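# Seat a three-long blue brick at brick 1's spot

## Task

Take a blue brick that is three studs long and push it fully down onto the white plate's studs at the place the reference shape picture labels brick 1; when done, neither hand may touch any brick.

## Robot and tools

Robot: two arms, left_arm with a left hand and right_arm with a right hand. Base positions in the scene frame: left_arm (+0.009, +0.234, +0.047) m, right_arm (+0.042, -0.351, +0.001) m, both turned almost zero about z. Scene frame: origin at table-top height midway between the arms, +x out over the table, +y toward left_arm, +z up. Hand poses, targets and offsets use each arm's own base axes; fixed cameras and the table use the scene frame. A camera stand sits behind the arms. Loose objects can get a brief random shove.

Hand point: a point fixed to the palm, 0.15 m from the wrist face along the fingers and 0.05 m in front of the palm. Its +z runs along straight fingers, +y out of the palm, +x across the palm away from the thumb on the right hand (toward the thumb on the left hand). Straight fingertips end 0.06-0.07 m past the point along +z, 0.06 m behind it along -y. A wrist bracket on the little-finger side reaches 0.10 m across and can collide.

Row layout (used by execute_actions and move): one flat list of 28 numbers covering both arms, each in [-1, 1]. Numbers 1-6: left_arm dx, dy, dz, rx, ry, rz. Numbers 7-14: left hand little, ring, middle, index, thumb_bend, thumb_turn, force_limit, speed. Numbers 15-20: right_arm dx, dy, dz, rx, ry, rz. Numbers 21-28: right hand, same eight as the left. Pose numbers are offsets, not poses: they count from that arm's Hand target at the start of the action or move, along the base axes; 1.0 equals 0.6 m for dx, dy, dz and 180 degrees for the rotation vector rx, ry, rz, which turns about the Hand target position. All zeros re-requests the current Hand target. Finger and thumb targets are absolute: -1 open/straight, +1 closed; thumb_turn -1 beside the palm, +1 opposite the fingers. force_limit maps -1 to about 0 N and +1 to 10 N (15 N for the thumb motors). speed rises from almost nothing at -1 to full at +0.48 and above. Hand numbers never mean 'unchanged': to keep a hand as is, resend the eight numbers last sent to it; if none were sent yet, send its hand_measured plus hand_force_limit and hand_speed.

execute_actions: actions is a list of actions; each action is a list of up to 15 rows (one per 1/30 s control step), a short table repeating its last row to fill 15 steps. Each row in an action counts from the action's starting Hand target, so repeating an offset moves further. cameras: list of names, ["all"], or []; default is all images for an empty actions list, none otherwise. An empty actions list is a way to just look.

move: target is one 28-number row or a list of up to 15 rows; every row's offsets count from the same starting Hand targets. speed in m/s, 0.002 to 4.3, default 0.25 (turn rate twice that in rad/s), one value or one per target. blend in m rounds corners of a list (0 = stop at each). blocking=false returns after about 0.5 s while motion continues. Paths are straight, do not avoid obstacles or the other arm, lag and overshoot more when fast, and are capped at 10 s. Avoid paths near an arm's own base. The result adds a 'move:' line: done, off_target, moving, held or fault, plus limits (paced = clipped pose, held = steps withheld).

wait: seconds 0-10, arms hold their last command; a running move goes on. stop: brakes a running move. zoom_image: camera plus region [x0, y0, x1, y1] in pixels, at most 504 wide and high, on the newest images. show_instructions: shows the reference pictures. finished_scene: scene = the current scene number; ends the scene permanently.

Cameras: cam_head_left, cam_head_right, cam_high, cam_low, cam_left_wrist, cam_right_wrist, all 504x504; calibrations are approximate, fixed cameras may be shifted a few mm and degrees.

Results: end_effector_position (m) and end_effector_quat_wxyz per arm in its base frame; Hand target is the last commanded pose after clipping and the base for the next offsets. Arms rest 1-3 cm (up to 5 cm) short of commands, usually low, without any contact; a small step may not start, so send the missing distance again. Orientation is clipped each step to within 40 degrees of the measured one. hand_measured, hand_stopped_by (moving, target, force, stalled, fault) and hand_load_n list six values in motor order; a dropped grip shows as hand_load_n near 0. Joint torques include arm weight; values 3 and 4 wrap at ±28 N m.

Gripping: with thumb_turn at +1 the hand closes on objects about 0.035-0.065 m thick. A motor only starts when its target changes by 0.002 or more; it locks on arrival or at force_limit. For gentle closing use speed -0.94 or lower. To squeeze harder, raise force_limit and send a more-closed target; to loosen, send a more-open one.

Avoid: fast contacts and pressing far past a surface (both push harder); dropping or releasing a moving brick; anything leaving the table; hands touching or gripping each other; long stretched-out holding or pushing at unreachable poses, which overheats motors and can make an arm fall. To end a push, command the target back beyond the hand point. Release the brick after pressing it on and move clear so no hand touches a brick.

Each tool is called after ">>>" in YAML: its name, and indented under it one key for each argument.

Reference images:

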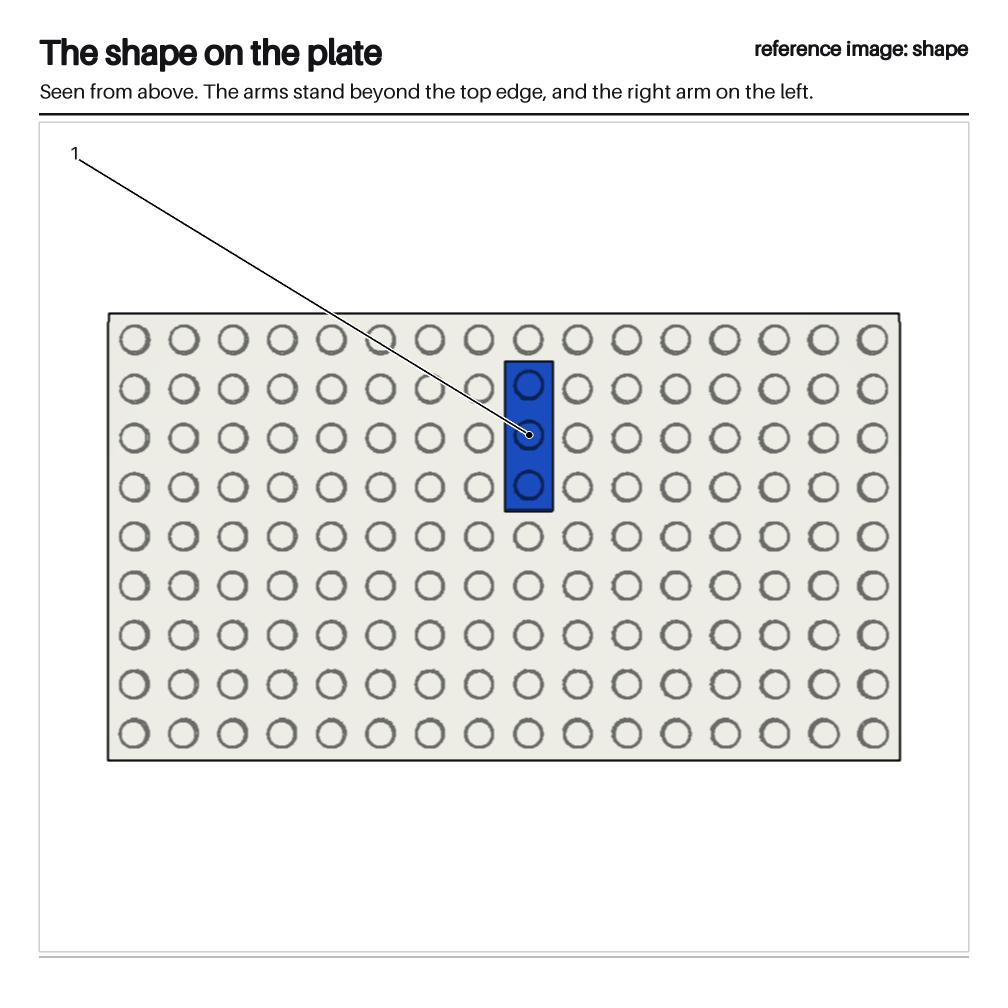

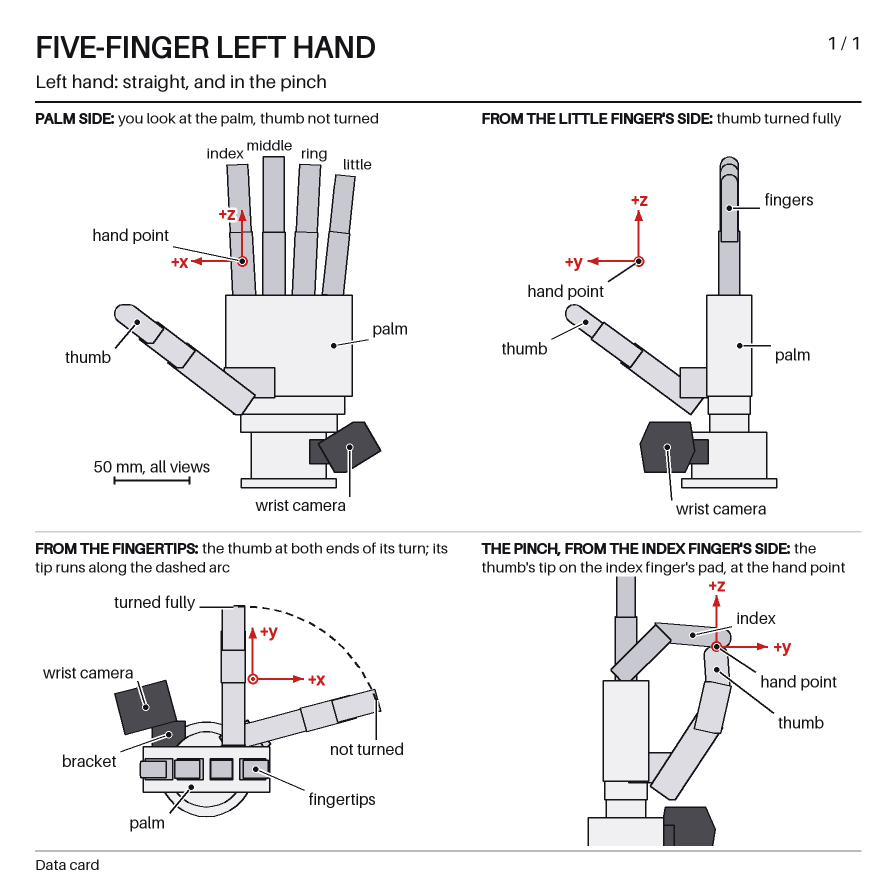

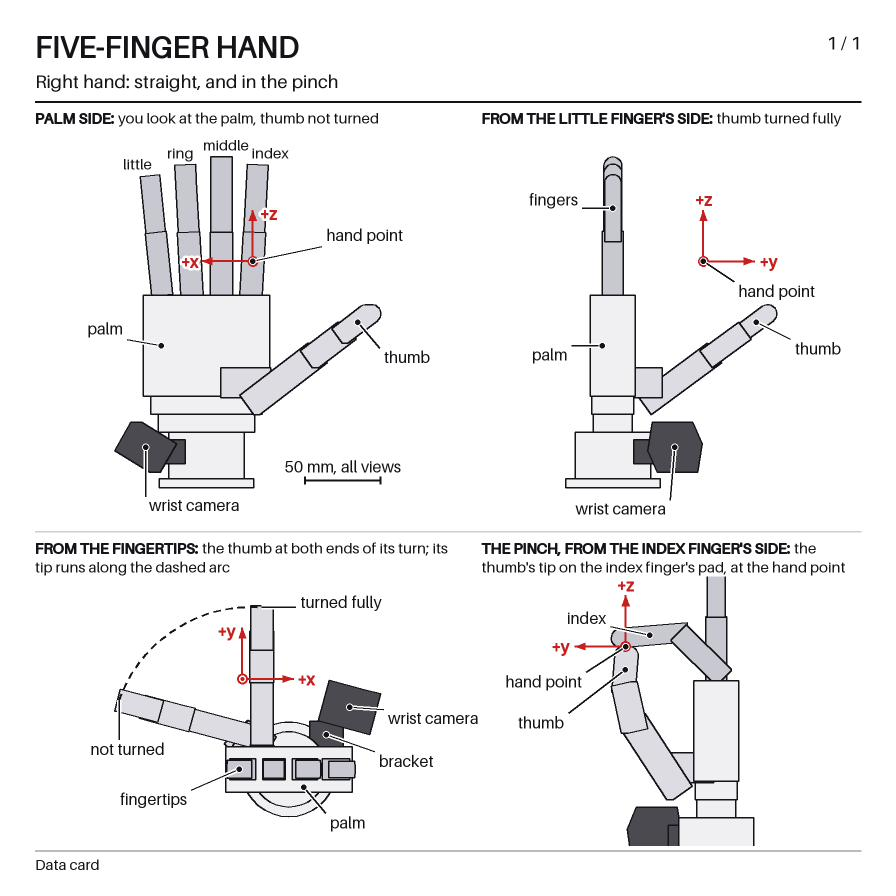

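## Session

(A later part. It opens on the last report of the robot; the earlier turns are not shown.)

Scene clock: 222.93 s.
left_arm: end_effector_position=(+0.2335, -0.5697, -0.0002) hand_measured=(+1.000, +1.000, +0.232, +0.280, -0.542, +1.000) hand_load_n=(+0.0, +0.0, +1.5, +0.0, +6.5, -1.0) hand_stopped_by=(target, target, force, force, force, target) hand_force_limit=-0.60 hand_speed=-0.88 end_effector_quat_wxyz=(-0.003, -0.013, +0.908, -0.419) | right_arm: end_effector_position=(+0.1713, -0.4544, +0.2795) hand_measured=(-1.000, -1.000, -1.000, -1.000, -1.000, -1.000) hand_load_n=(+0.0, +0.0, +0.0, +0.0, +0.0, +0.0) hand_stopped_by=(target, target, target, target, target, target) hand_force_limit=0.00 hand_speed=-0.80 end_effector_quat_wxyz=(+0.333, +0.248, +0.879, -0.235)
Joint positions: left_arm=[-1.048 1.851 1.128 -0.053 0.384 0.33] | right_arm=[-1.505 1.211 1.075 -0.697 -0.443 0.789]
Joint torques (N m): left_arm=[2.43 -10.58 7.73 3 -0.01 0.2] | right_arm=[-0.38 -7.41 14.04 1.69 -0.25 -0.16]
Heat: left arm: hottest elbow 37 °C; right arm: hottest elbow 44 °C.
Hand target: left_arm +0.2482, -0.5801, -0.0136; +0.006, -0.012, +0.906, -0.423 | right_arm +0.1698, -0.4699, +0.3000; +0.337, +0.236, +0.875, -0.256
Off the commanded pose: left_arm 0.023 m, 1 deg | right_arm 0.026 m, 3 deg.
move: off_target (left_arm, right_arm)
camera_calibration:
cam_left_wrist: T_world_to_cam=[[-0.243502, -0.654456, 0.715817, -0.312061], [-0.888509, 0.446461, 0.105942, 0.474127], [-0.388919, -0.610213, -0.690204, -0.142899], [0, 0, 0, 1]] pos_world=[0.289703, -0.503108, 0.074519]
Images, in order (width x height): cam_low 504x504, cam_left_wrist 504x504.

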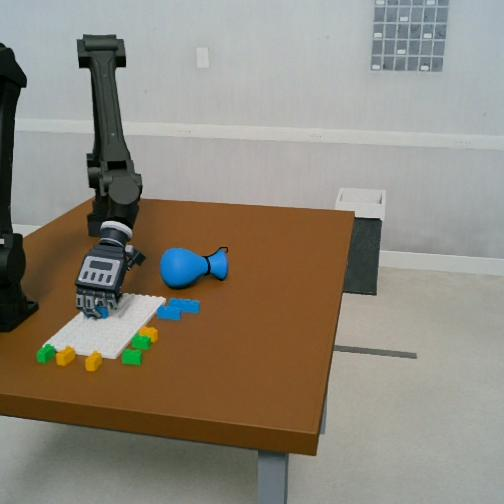

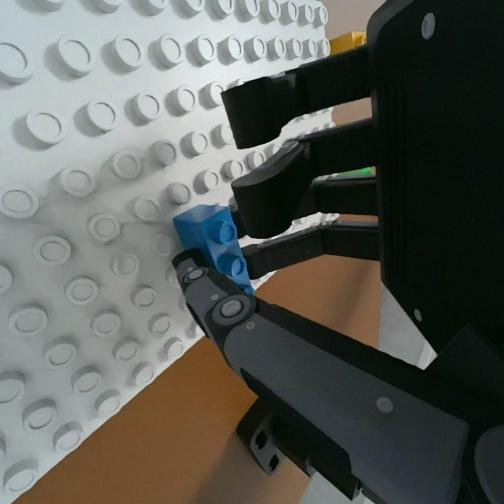

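>>> move:
  target: [0.001,-0.0024,-0.014,0,0,0, 1,1,0.6,0.6,-0.1,1,-0.6,-0.88, 0,0,0,0,0,0, -1,-1,-1,-1,-1,-1,0,-0.8]
  speed: 0.05
  cameras: ["cam_left_wrist","cam_low"]

>>> zoom_image:
  camera: "cam_left_wrist"
  region: [100, 140, 260, 300]

>>> zoom_image:
  camera: "cam_low"
  region: [75, 290, 125, 340]

Scene clock: 224.67 s.
left_arm: end_effector_position=(+0.2336, -0.5701, -0.0007) hand_measured=(+1.000, +1.000, +0.232, +0.280, -0.542, +1.000) hand_load_n=(+0.0, +0.0, -1.0, +0.0, +7.5, -0.5) hand_stopped_by=(target, target, force, force, force, target) hand_force_limit=-0.60 hand_speed=-0.88 end_effector_quat_wxyz=(-0.004, -0.013, +0.907, -0.420) | right_arm: end_effector_position=(+0.1713, -0.4544, +0.2795) hand_measured=(-1.000, -1.000, -1.000, -1.000, -1.000, -1.000) hand_load_n=(+0.0, +0.0, +0.0, +0.0, -0.5, +0.0) hand_stopped_by=(target, target, target, target, target, target) hand_force_limit=0.00 hand_speed=-0.80 end_effector_quat_wxyz=(+0.333, +0.248, +0.879, -0.235)
Joint positions: left_arm=[-1.047 1.853 1.128 -0.049 0.387 0.33] | right_arm=[-1.505 1.211 1.075 -0.697 -0.443 0.789]
Joint torques (N m): left_arm=[2.84 -10.11 7.64 3.63 -0.18 0.18] | right_arm=[-0.38 -7.59 13.98 1.68 -0.27 -0.15]
Heat: left arm: hottest elbow 37 °C; right arm: hottest elbow 44 °C.
Hand target: left_arm +0.2489, -0.5815, -0.0219; +0.006, -0.012, +0.906, -0.423 | right_arm +0.1698, -0.4699, +0.3000; +0.337, +0.236, +0.875, -0.256
Off the commanded pose: left_arm 0.029 m, 1 deg | right_arm 0.026 m, 3 deg.
move: off_target (left_arm, right_arm)
camera_calibration:
cam_left_wrist: T_world_to_cam=[[-0.243648, -0.652427, 0.717617, -0.310752], [-0.88776, 0.447969, 0.105859, 0.475149], [-0.390536, -0.611279, -0.688345, -0.143652], [0, 0, 0, 1]] pos_world=[0.290003, -0.503406, 0.0738198]
Images, in order (width x height): cam_low 504x504, cam_left_wrist 504x504.

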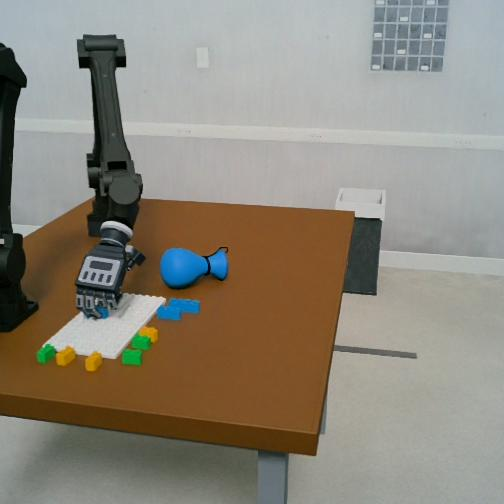

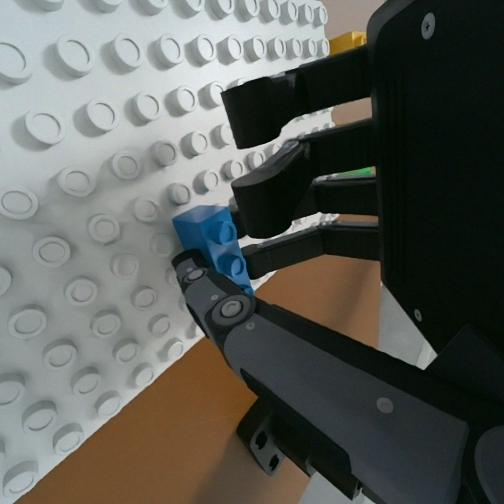

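Scaled by 3.150 from the camera's 504x504 image, which has a finer 720x720 frame.

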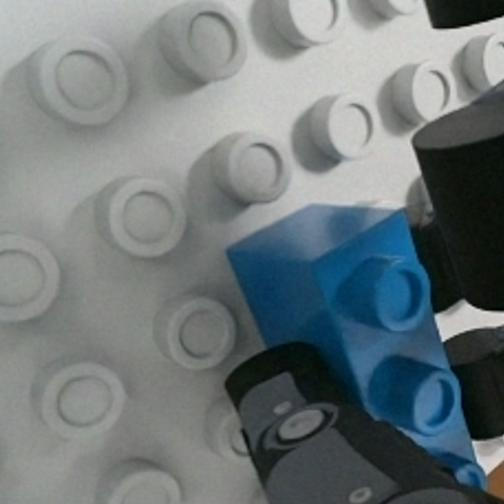

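Scaled by 10.080 from the camera's 504x504 image, which has a finer 720x720 frame.

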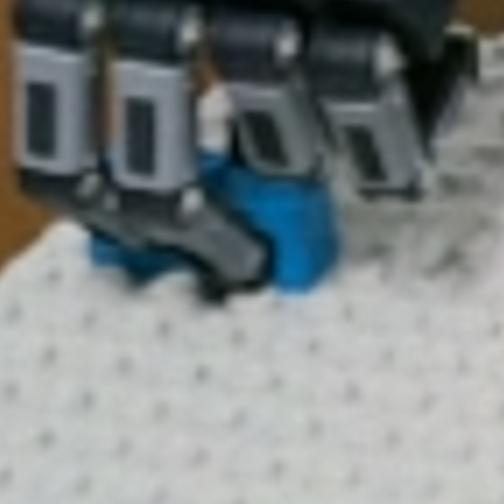

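>>> move:
  target:
    - [0.0,0.0,0.035,0,0,0, 1,1,0.6,0.6,-0.1,1,-0.6,-0.88, 0,0,0,0,0,0, -1,-1,-1,-1,-1,-1,0,-0.8]
    - [0.0,0.0,0.035,0,0,0, 1,1,0.08,0.14,-0.75,1,-0.6,-0.5, 0,0,0,0,0,0, -1,-1,-1,-1,-1,-1,0,-0.8]
  speed: 0.05
  cameras: ["cam_left_wrist","cam_low"]

>>> zoom_image:
  camera: "cam_left_wrist"
  region: [100, 140, 260, 300]

>>> zoom_image:
  camera: "cam_low"
  region: [75, 290, 125, 340]

Scene clock: 228.50 s.
left_arm: end_effector_position=(+0.2365, -0.5733, +0.0053) hand_measured=(+1.000, +1.000, +0.082, +0.140, -0.750, +1.000) hand_load_n=(+0.0, +0.0, -5.0, +0.0, +0.0, +0.0) hand_stopped_by=(target, target, target, target, target, target) hand_force_limit=-0.60 hand_speed=-0.50 end_effector_quat_wxyz=(-0.001, -0.013, +0.905, -0.424) | right_arm: end_effector_position=(+0.1713, -0.4544, +0.2795) hand_measured=(-1.000, -1.000, -1.000, -1.000, -1.000, -1.000) hand_load_n=(+0.0, +0.0, +0.0, +0.0, +0.0, +0.0) hand_stopped_by=(target, target, target, target, target, target) hand_force_limit=0.00 hand_speed=-0.80 end_effector_quat_wxyz=(+0.333, +0.248, +0.879, -0.235)
Joint positions: left_arm=[-1.046 1.848 1.136 -0.051 0.386 0.33] | right_arm=[-1.505 1.211 1.075 -0.697 -0.443 0.789]
Joint torques (N m): left_arm=[2.73 -12.1 8.27 1.76 -0.16 0.15] | right_arm=[-0.44 -7.47 13.98 1.68 -0.25 -0.16]
Heat: left arm: hottest elbow 37 °C; right arm: hottest elbow 44 °C.
Hand target: left_arm +0.2487, -0.5815, -0.0010; +0.006, -0.012, +0.906, -0.423 | right_arm +0.1698, -0.4699, +0.3000; +0.337, +0.236, +0.875, -0.256
Off the commanded pose: left_arm 0.016 m, 1 deg | right_arm 0.026 m, 3 deg.
move: off_target (left_arm, right_arm); target 2's new numbers were sent with left_arm's hand 0.019 m and 1 deg from that target
camera_calibration:
cam_left_wrist: T_world_to_cam=[[-0.246868, -0.646462, 0.721902, -0.312164], [-0.889415, 0.446896, 0.0960421, 0.478331], [-0.384703, -0.618361, -0.685298, -0.145758], [0, 0, 0, 1]] pos_world=[0.292298, -0.505698, 0.0795241]
Images, in order (width x height): cam_low 504x504, cam_left_wrist 504x504.

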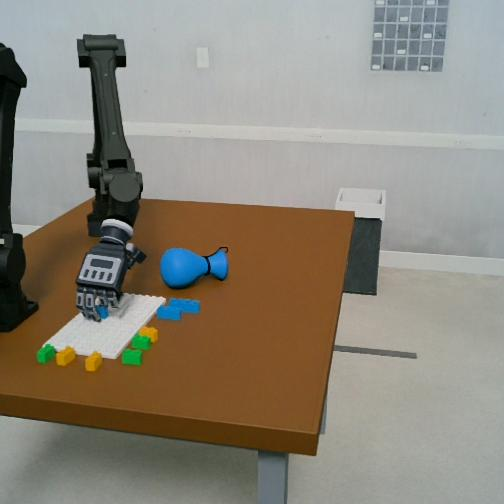

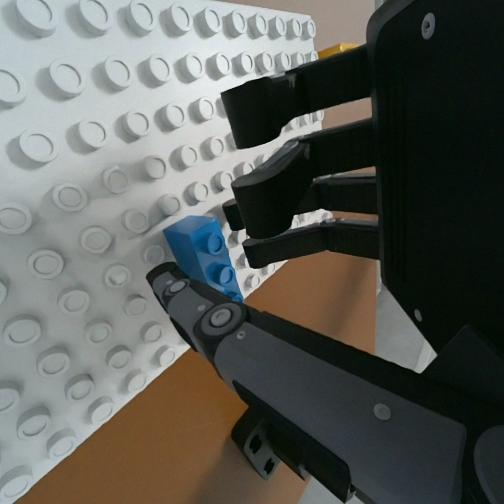

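Scaled by 3.150 from the camera's 504x504 image, which has a finer 720x720 frame.

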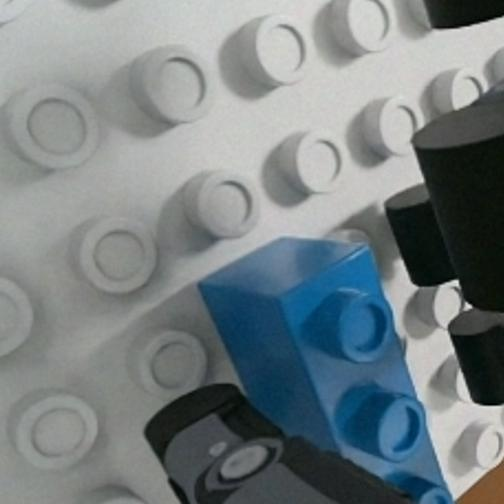

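Scaled by 10.080 from the camera's 504x504 image, which has a finer 720x720 frame.

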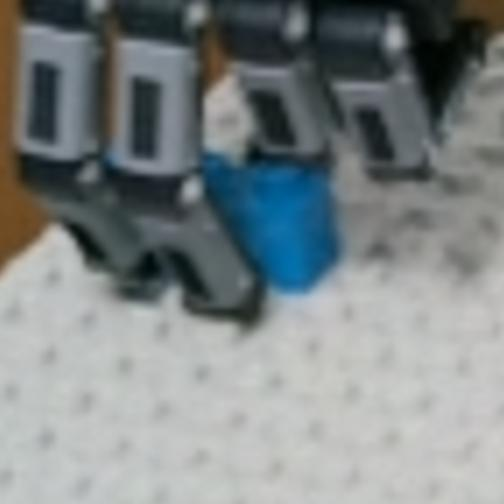

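>>> move:
  target:
    - [0.0,0.0,0.1,0,0,0, 1,1,0.08,0.14,-0.75,1,-0.6,-0.3, 0,0,0,0,0,0, -1,-1,-1,-1,-1,-1,0,-0.8]
    - [-0.02,0.07,0.1,0,0,0, 1,1,1,1,-1,-1,-0.2,0.2, 0,0,0,0,0,0, -1,-1,-1,-1,-1,-1,0,-0.8]
  speed: 0.1
  cameras: ["cam_left_wrist","cam_low","cam_head_right","cam_head_left","cam_high"]

>>> zoom_image:
  camera: "cam_left_wrist"
  region: [60, 60, 360, 360]

>>> zoom_image:
  camera: "cam_low"
  region: [60, 250, 160, 350]

>>> zoom_image:
  camera: "cam_head_right"
  region: [360, 345, 460, 445]

Scene clock: 233.83 s.
left_arm: end_effector_position=(+0.2274, -0.5413, +0.0535) hand_measured=(+1.000, +1.000, +1.000, +1.000, -1.000, -1.000) hand_load_n=(+0.0, +0.0, +0.0, +0.0, +0.0, +0.0) hand_stopped_by=(target, target, target, target, target, target) hand_force_limit=-0.20 hand_speed=0.20 end_effector_quat_wxyz=(-0.004, -0.014, +0.910, -0.414) | right_arm: end_effector_position=(+0.1713, -0.4544, +0.2795) hand_measured=(-1.000, -1.000, -1.000, -1.000, -1.000, -1.000) hand_load_n=(+0.0, +0.5, +0.0, +0.0, +0.0, +0.0) hand_stopped_by=(target, target, target, target, target, target) hand_force_limit=0.00 hand_speed=-0.80 end_effector_quat_wxyz=(+0.333, +0.248, +0.879, -0.235)
Joint positions: left_arm=[-1.032 1.704 1.096 -0.183 0.393 0.345] | right_arm=[-1.505 1.211 1.075 -0.697 -0.443 0.789]
Joint torques (N m): left_arm=[3.19 -13.92 6 2.41 0.29 0.14] | right_arm=[-0.56 -7.47 13.93 1.69 -0.26 -0.17]
Heat: left arm: hottest elbow 37 °C; right arm: hottest elbow 44 °C.
Hand target: left_arm +0.2368, -0.5395, +0.0589; +0.006, -0.012, +0.906, -0.423 | right_arm +0.1698, -0.4699, +0.3000; +0.337, +0.236, +0.875, -0.256
Off the commanded pose: left_arm 0.011 m, 2 deg | right_arm 0.026 m, 3 deg.
move: off_target (left_arm, right_arm); target 2's new numbers were sent with left_arm's hand 0.011 m and 2 deg from that target
camera_calibration:
cam_left_wrist: T_world_to_cam=[[-0.242122, -0.662163, 0.709167, -0.337373], [-0.888582, 0.444841, 0.111979, 0.4492], [-0.389615, -0.60304, -0.696091, -0.0863946], [0, 0, 0, 1]] pos_world=[0.283805, -0.475318, 0.128814]
Images, in order (width x height): cam_head_left 504x504, cam_head_right 504x504, cam_high 504x504, cam_low 504x504, cam_left_wrist 504x504.

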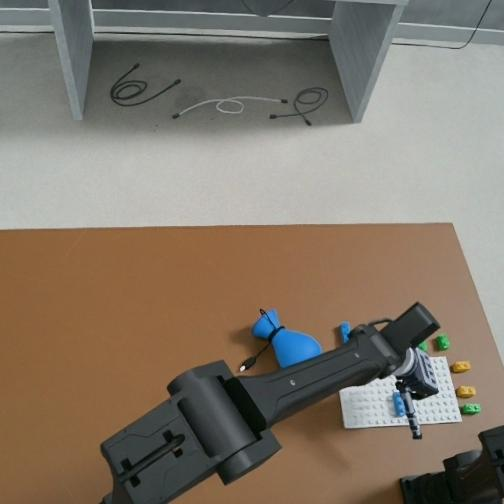

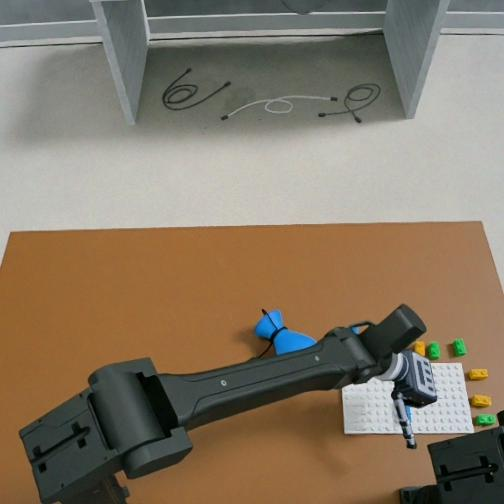

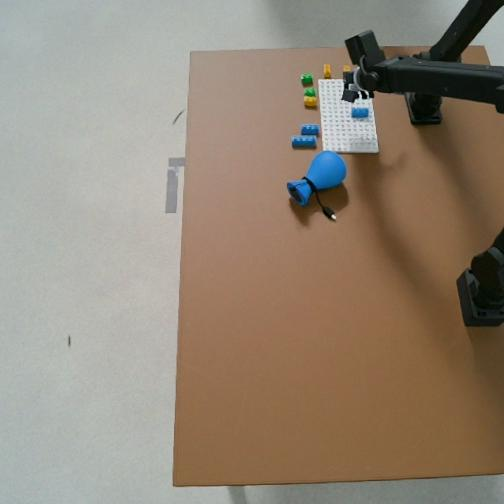

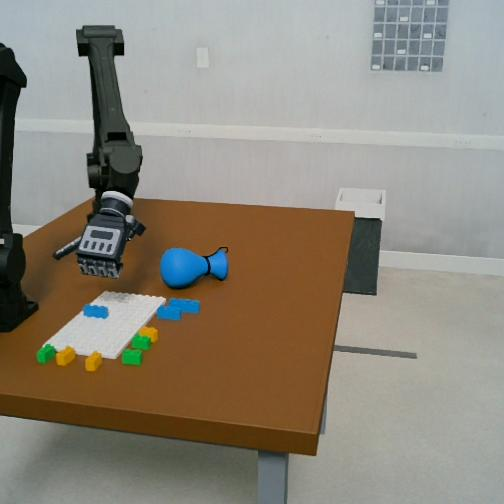

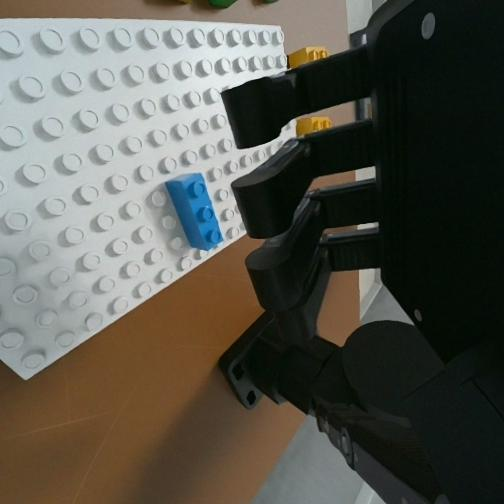

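Scaled by 1.680 from the camera's 504x504 image, which has a finer 720x720 frame.

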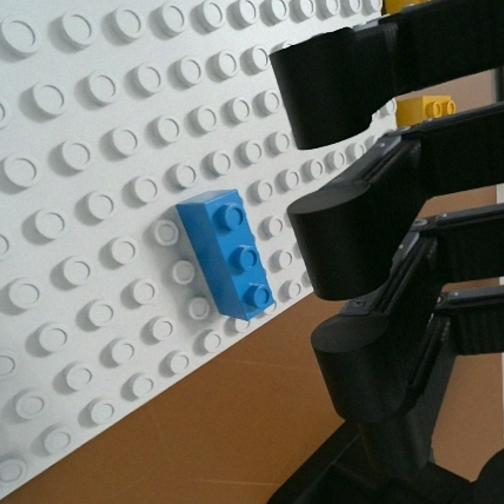

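Scaled by 5.040 from the camera's 504x504 image, which has a finer 720x720 frame.

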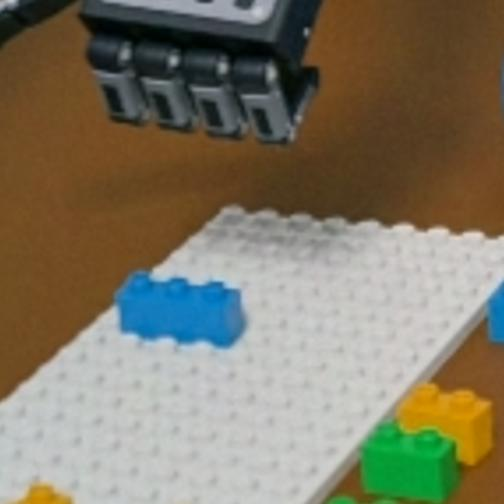

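Scaled by 5.040 from the camera's 504x504 image, which has a finer 720x720 frame.

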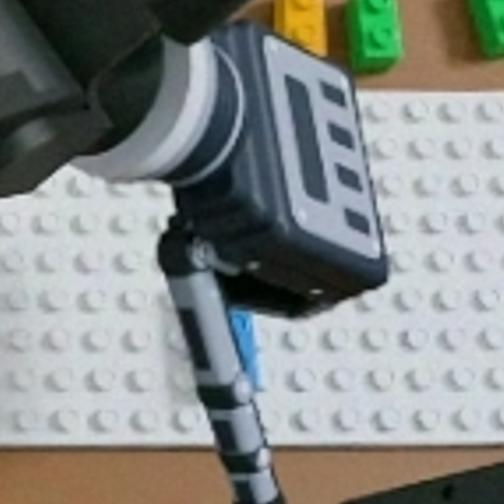

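>>> zoom_image:
  camera: "cam_left_wrist"
  region: [130, 150, 250, 270]

>>> zoom_image:
  camera: "cam_low"
  region: [70, 290, 120, 340]

>>> zoom_image:
  camera: "cam_head_left"
  region: [370, 375, 430, 435]

>>> zoom_image:
  camera: "cam_high"
  region: [330, 85, 390, 145]

Scaled by 4.200 from the camera's 504x504 image, which has a finer 720x720 frame.

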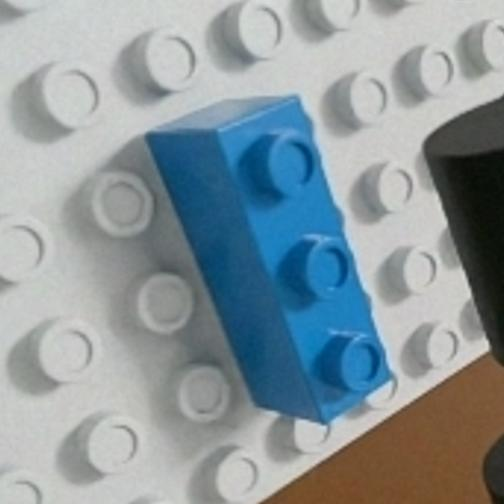

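Scaled by 10.080 from the camera's 504x504 image, which has a finer 720x720 frame.

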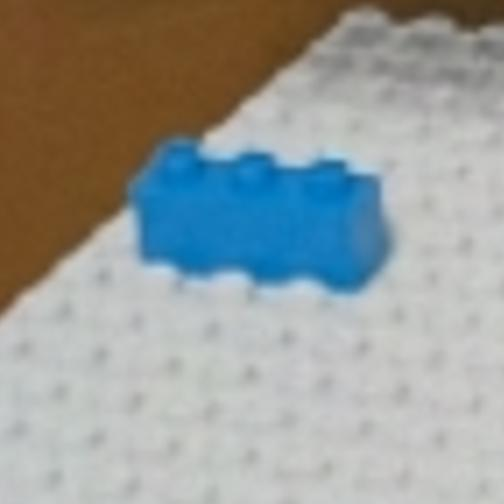

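Scaled by 8.400 from the camera's 504x504 image, which has a finer 720x720 frame.

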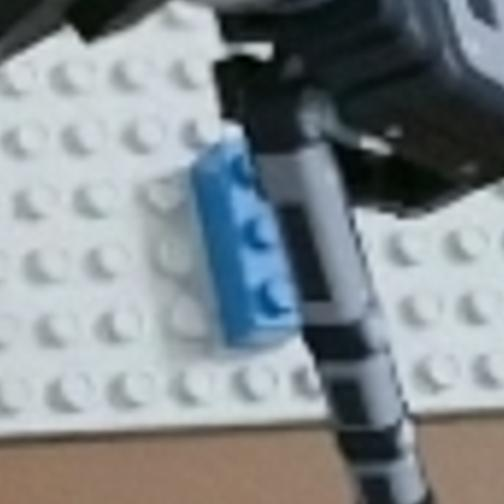

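Scaled by 8.400 from the camera's 504x504 image, which has a finer 720x720 frame.

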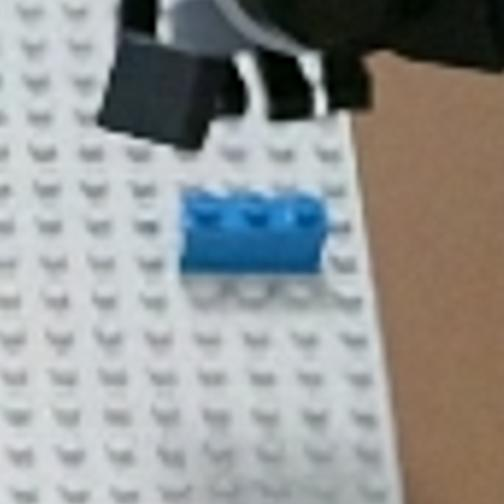

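>>> move:
  target:
    - [0.0105,0.0022,0.0,0,0,0, 1,1,1,1,-1,-1,-0.2,0.2, 0,0,0,0,0,0, -1,-1,-1,-1,-1,-1,0,-0.8]
    - [0.0105,0.0022,-0.09,0,0,0, 1,1,1,1,-1,-1,-0.2,0.2, 0,0,0,0,0,0, -1,-1,-1,-1,-1,-1,0,-0.8]
  speed: 0.08
  cameras: ["cam_left_wrist","cam_low","cam_head_right","cam_head_left","cam_high"]

>>> zoom_image:
  camera: "cam_left_wrist"
  region: [60, 100, 310, 350]

>>> zoom_image:
  camera: "cam_low"
  region: [60, 260, 140, 340]

>>> zoom_image:
  camera: "cam_high"
  region: [330, 85, 390, 145]

Scene clock: 240.70 s.
left_arm: end_effector_position=(+0.2340, -0.5401, +0.0136) hand_measured=(+1.000, +1.000, +1.000, +1.000, -1.000, -1.000) hand_load_n=(+0.0, +0.0, +0.0, +0.5, +0.0, +0.0) hand_stopped_by=(target, target, target, target, target, target) hand_force_limit=-0.20 hand_speed=0.20 end_effector_quat_wxyz=(+0.001, -0.013, +0.906, -0.422) | right_arm: end_effector_position=(+0.1713, -0.4544, +0.2795) hand_measured=(-1.000, -1.000, -1.000, -1.000, -1.000, -1.000) hand_load_n=(+0.0, +0.0, +0.0, +0.0, +0.0, +0.0) hand_stopped_by=(target, target, target, target, target, target) hand_force_limit=0.00 hand_speed=-0.80 end_effector_quat_wxyz=(+0.333, +0.248, +0.879, -0.235)
Joint positions: left_arm=[-1.019 1.771 1.052 -0.055 0.401 0.353] | right_arm=[-1.505 1.211 1.075 -0.697 -0.443 0.789]
Joint torques (N m): left_arm=[3.14 -12.16 5.7 2.67 0.27 0.2] | right_arm=[-0.38 -7.3 14.05 1.7 -0.25 -0.17]
Heat: left arm: hottest elbow 37 °C; right arm: hottest elbow 44 °C.
Hand target: left_arm +0.2432, -0.5382, +0.0050; +0.006, -0.012, +0.906, -0.423 | right_arm +0.1698, -0.4699, +0.3000; +0.337, +0.236, +0.875, -0.256
Off the commanded pose: left_arm 0.013 m, 1 deg | right_arm 0.026 m, 3 deg.
move: off_target (left_arm, right_arm)
camera_calibration:
cam_left_wrist: T_world_to_cam=[[-0.247671, -0.650301, 0.718169, -0.299219], [-0.890334, 0.445078, 0.0959719, 0.459617], [-0.382052, -0.615642, -0.689218, -0.119638], [0, 0, 0, 1]] pos_world=[0.289397, -0.472802, 0.0883224]
Images, in order (width x height): cam_head_left 504x504, cam_head_right 504x504, cam_high 504x504, cam_low 504x504, cam_left_wrist 504x504.

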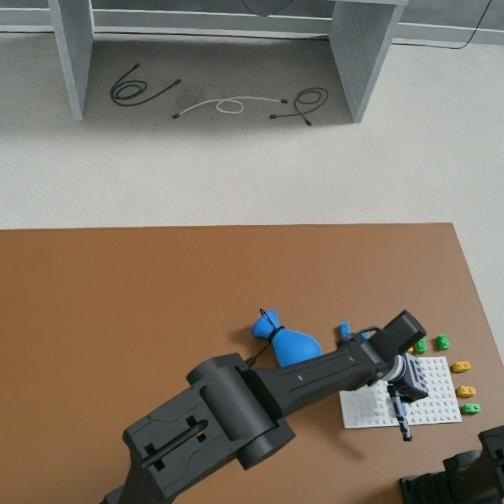

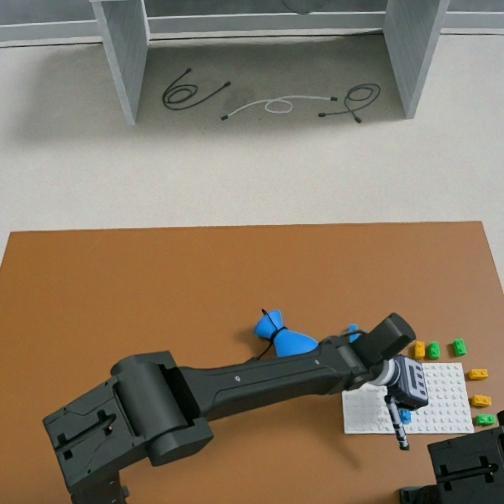

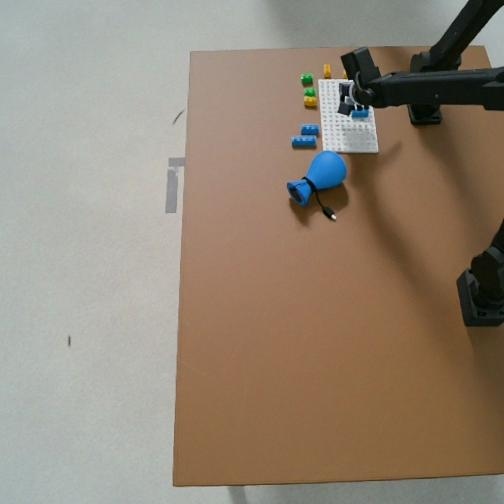

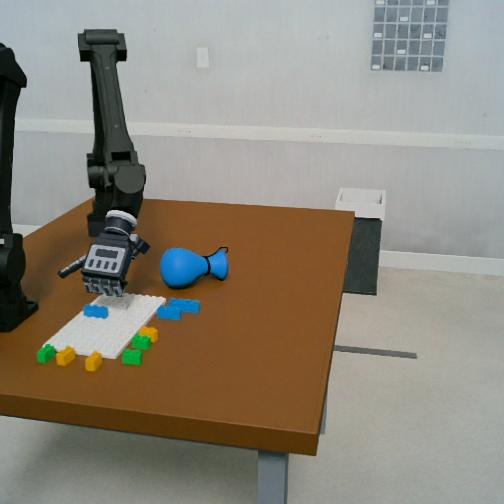

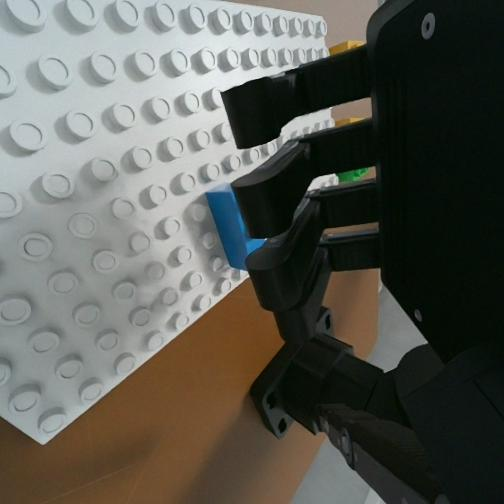

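Scaled by 2.016 from the camera's 504x504 image, which has a finer 720x720 frame.

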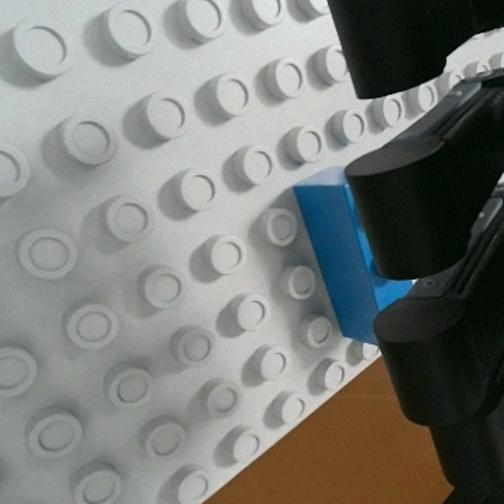

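Scaled by 6.300 from the camera's 504x504 image, which has a finer 720x720 frame.

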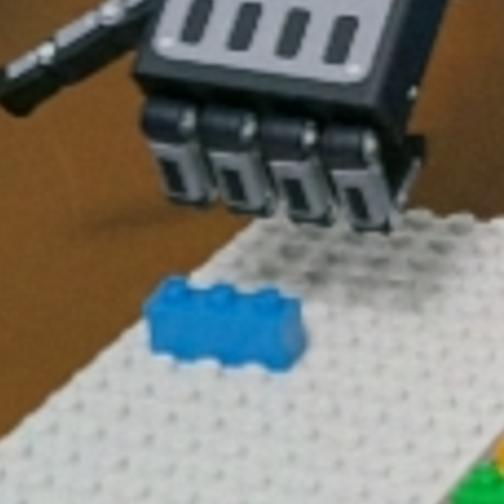

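Scaled by 8.400 from the camera's 504x504 image, which has a finer 720x720 frame.

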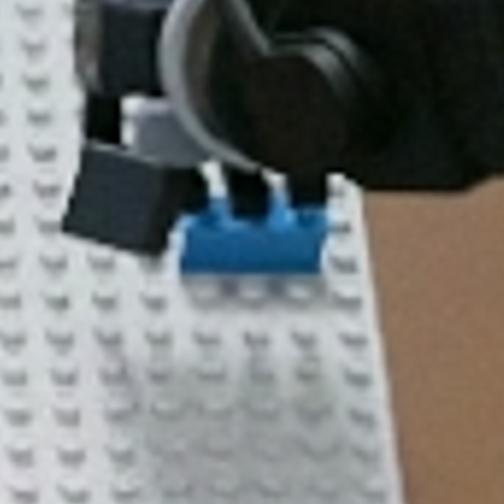

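>>> move:
  target: [0.0,0.0,-0.042,0,0,0, 1,1,1,1,-1,-1,-0.2,0.2, 0,0,0,0,0,0, -1,-1,-1,-1,-1,-1,0,-0.8]
  speed: 0.05
  cameras: ["cam_left_wrist","cam_low","cam_head_right"]

>>> zoom_image:
  camera: "cam_low"
  region: [60, 260, 140, 340]

>>> zoom_image:
  camera: "cam_head_right"
  region: [370, 365, 440, 435]

Scene clock: 243.23 s.
left_arm: end_effector_position=(+0.2345, -0.5411, -0.0103) hand_measured=(+1.000, +1.000, +1.000, +1.000, -1.000, -1.000) hand_load_n=(+0.0, +0.0, +0.0, +0.0, +0.0, +0.0) hand_stopped_by=(target, target, target, target, target, target) hand_force_limit=-0.20 hand_speed=0.20 end_effector_quat_wxyz=(+0.001, -0.013, +0.906, -0.423) | right_arm: end_effector_position=(+0.1713, -0.4544, +0.2795) hand_measured=(-1.000, -1.000, -1.000, -1.000, -1.000, -1.000) hand_load_n=(+0.5, +0.0, +0.0, +0.0, +0.0, +0.0) hand_stopped_by=(target, target, target, target, target, target) hand_force_limit=0.00 hand_speed=-0.80 end_effector_quat_wxyz=(+0.333, +0.248, +0.879, -0.235)
Joint positions: left_arm=[-1.019 1.818 1.037 0.009 0.401 0.353] | right_arm=[-1.505 1.211 1.075 -0.697 -0.443 0.789]
Joint torques (N m): left_arm=[2.84 -11.93 5.3 2.65 0.28 0.2] | right_arm=[-0.44 -7.3 14.04 1.65 -0.25 -0.16]
Heat: left arm: hottest elbow 37 °C; right arm: hottest elbow 44 °C.
Hand target: left_arm +0.2432, -0.5381, -0.0202; +0.006, -0.012, +0.906, -0.423 | right_arm +0.1698, -0.4699, +0.3000; +0.337, +0.236, +0.875, -0.256
Off the commanded pose: left_arm 0.014 m, 1 deg | right_arm 0.026 m, 3 deg.
move: off_target (left_arm, right_arm)
camera_calibration:
cam_left_wrist: T_world_to_cam=[[-0.248553, -0.648852, 0.719175, -0.281566], [-0.890449, 0.445272, 0.093985, 0.463017], [-0.381211, -0.617029, -0.688443, -0.137492], [0, 0, 0, 1]] pos_world=[0.289895, -0.4737, 0.0643234]
Images, in order (width x height): cam_head_right 504x504, cam_low 504x504, cam_left_wrist 504x504.

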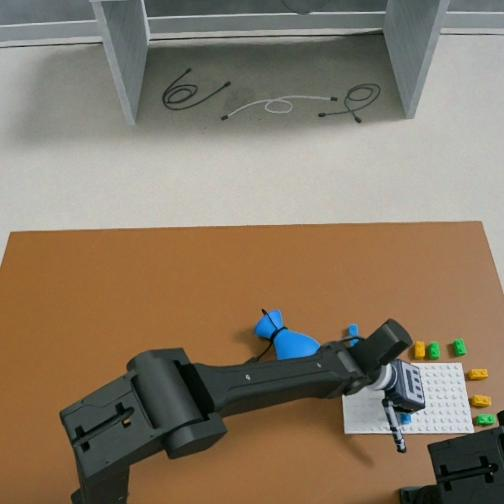

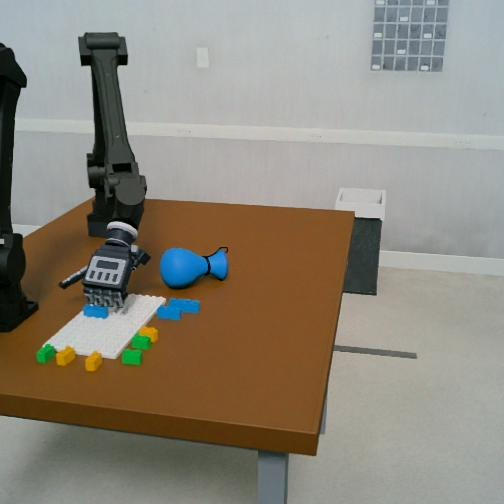

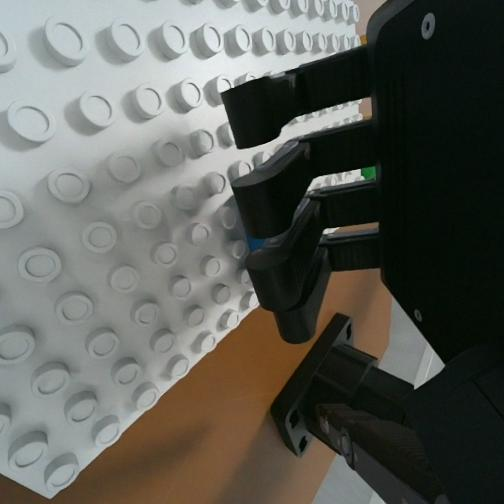

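Scaled by 6.300 from the camera's 504x504 image, which has a finer 720x720 frame.

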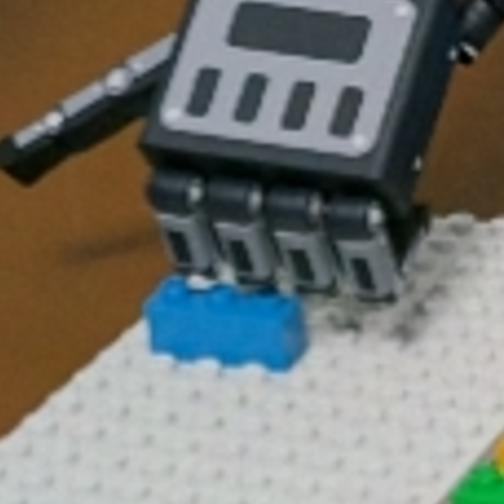

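Scaled by 7.200 from the camera's 504x504 image, which has a finer 720x720 frame.

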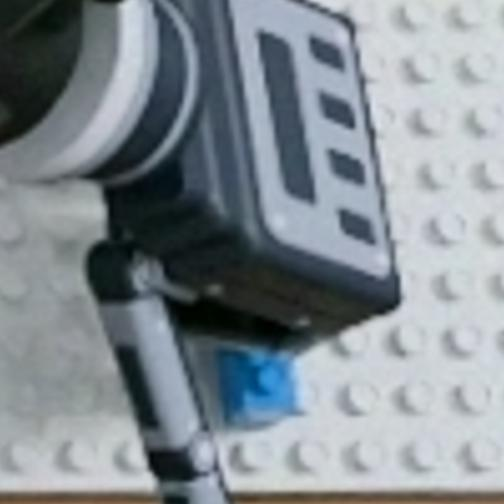

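>>> move:
  target: [0.0,0.0,-0.017,0,0,0, 1,1,1,1,-1,-1,-0.2,0.2, 0,0,0,0,0,0, -1,-1,-1,-1,-1,-1,0,-0.8]
  speed: 0.04
  cameras: ["cam_low"]

>>> zoom_image:
  camera: "cam_low"
  region: [60, 260, 140, 340]

Scene clock: 244.77 s.
left_arm: end_effector_position=(+0.2365, -0.5446, -0.0141) hand_measured=(+1.000, +1.000, +1.000, +1.000, -1.000, -1.000) hand_load_n=(+0.0, +0.0, +0.0, +0.0, +0.0, +0.0) hand_stopped_by=(target, target, target, target, target, target) hand_force_limit=-0.20 hand_speed=0.20 end_effector_quat_wxyz=(+0.004, -0.011, +0.904, -0.428) | right_arm: end_effector_position=(+0.1713, -0.4544, +0.2795) hand_measured=(-1.000, -1.000, -1.000, -1.000, -1.000, -1.000) hand_load_n=(+0.0, +0.0, +0.0, +0.0, +0.0, +0.0) hand_stopped_by=(target, target, target, target, target, target) hand_force_limit=0.00 hand_speed=-0.80 end_effector_quat_wxyz=(+0.333, +0.248, +0.879, -0.235)
Joint positions: left_arm=[-1.019 1.832 1.037 0.036 0.402 0.353] | right_arm=[-1.505 1.211 1.075 -0.697 -0.443 0.789]
Joint torques (N m): left_arm=[2.55 -11.69 4.9 2.59 0.24 0.21] | right_arm=[-0.21 -7.47 13.93 1.66 -0.24 -0.16]
Heat: left arm: hottest elbow 37 °C; right arm: hottest elbow 44 °C.
Hand target: left_arm +0.2431, -0.5381, -0.0305; +0.006, -0.012, +0.906, -0.423 | right_arm +0.1698, -0.4699, +0.3000; +0.337, +0.236, +0.875, -0.256
Off the commanded pose: left_arm 0.019 m, 1 deg | right_arm 0.026 m, 3 deg.
move: off_target (left_arm, right_arm)
Images, in order (width x height): cam_low 504x504.

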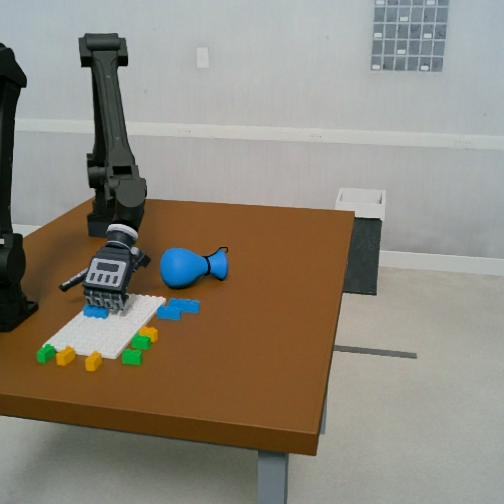

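Scaled by 6.300 from the camera's 504x504 image, which has a finer 720x720 frame.

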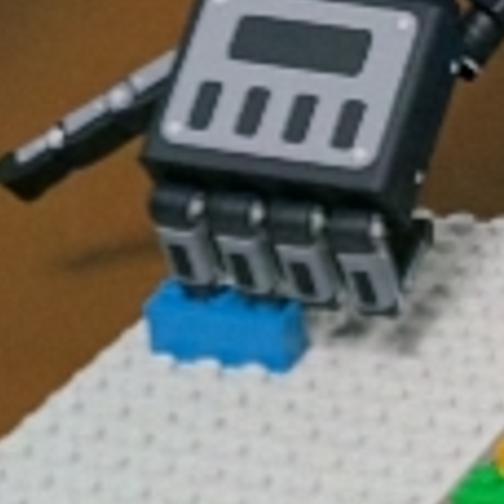

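>>> move:
  target: [-0.0043,0.0108,-0.013,0,0,0, 1,1,1,1,-1,-1,-0.2,0.2, 0,0,0,0,0,0, -1,-1,-1,-1,-1,-1,0,-0.8]
  speed: 0.04
  cameras: ["cam_low"]

>>> zoom_image:
  camera: "cam_low"
  region: [60, 260, 140, 340]

Scene clock: 249.07 s.
left_arm: end_effector_position=(+0.2371, -0.5442, -0.0155) hand_measured=(+1.000, +1.000, +1.000, +1.000, -1.000, -1.000) hand_load_n=(+0.0, +0.0, +0.0, +0.0, +0.0, +0.0) hand_stopped_by=(target, target, target, target, target, target) hand_force_limit=-0.20 hand_speed=0.20 end_effector_quat_wxyz=(+0.008, -0.009, +0.899, -0.437) | right_arm: end_effector_position=(+0.1713, -0.4544, +0.2795) hand_measured=(-1.000, -1.000, -1.000, -1.000, -1.000, -1.000) hand_load_n=(+0.0, +0.0, +0.0, +0.0, +0.0, +0.0) hand_stopped_by=(target, target, target, target, target, target) hand_force_limit=0.00 hand_speed=-0.80 end_effector_quat_wxyz=(+0.333, +0.248, +0.879, -0.235)
Joint positions: left_arm=[-1.017 1.832 1.021 0.073 0.405 0.353] | right_arm=[-1.505 1.211 1.075 -0.697 -0.443 0.789]
Joint torques (N m): left_arm=[2.73 -11.58 4.36 2.13 0.18 0.2] | right_arm=[-0.26 -7.59 14.01 1.66 -0.26 -0.17]
Heat: left arm: hottest elbow 37 °C; right arm: hottest elbow 44 °C.
Hand target: left_arm +0.2406, -0.5317, -0.0382; +0.006, -0.012, +0.906, -0.423 | right_arm +0.1698, -0.4699, +0.3000; +0.337, +0.236, +0.875, -0.256
Off the commanded pose: left_arm 0.026 m, 2 deg | right_arm 0.026 m, 3 deg.
move: off_target (left_arm, right_arm)
Images, in order (width x height): cam_low 504x504.

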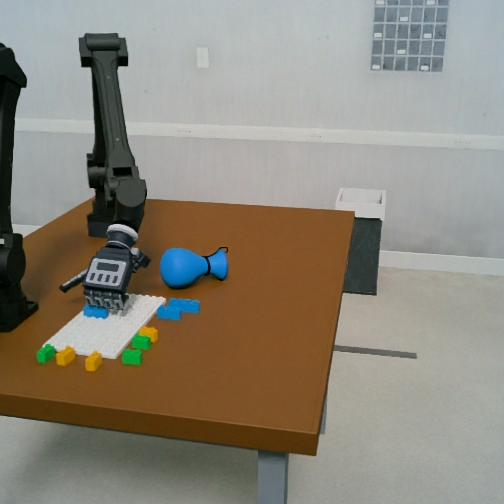

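Scaled by 6.300 from the camera's 504x504 image, which has a finer 720x720 frame.

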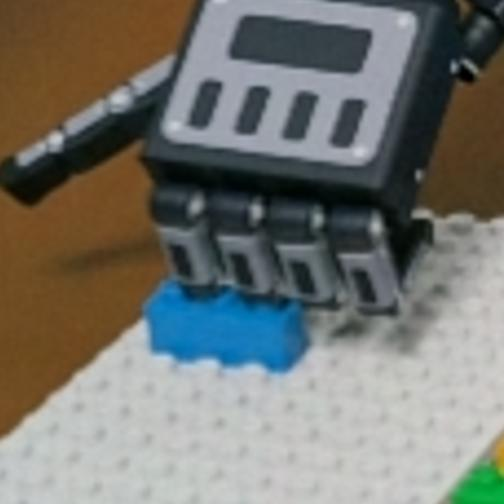

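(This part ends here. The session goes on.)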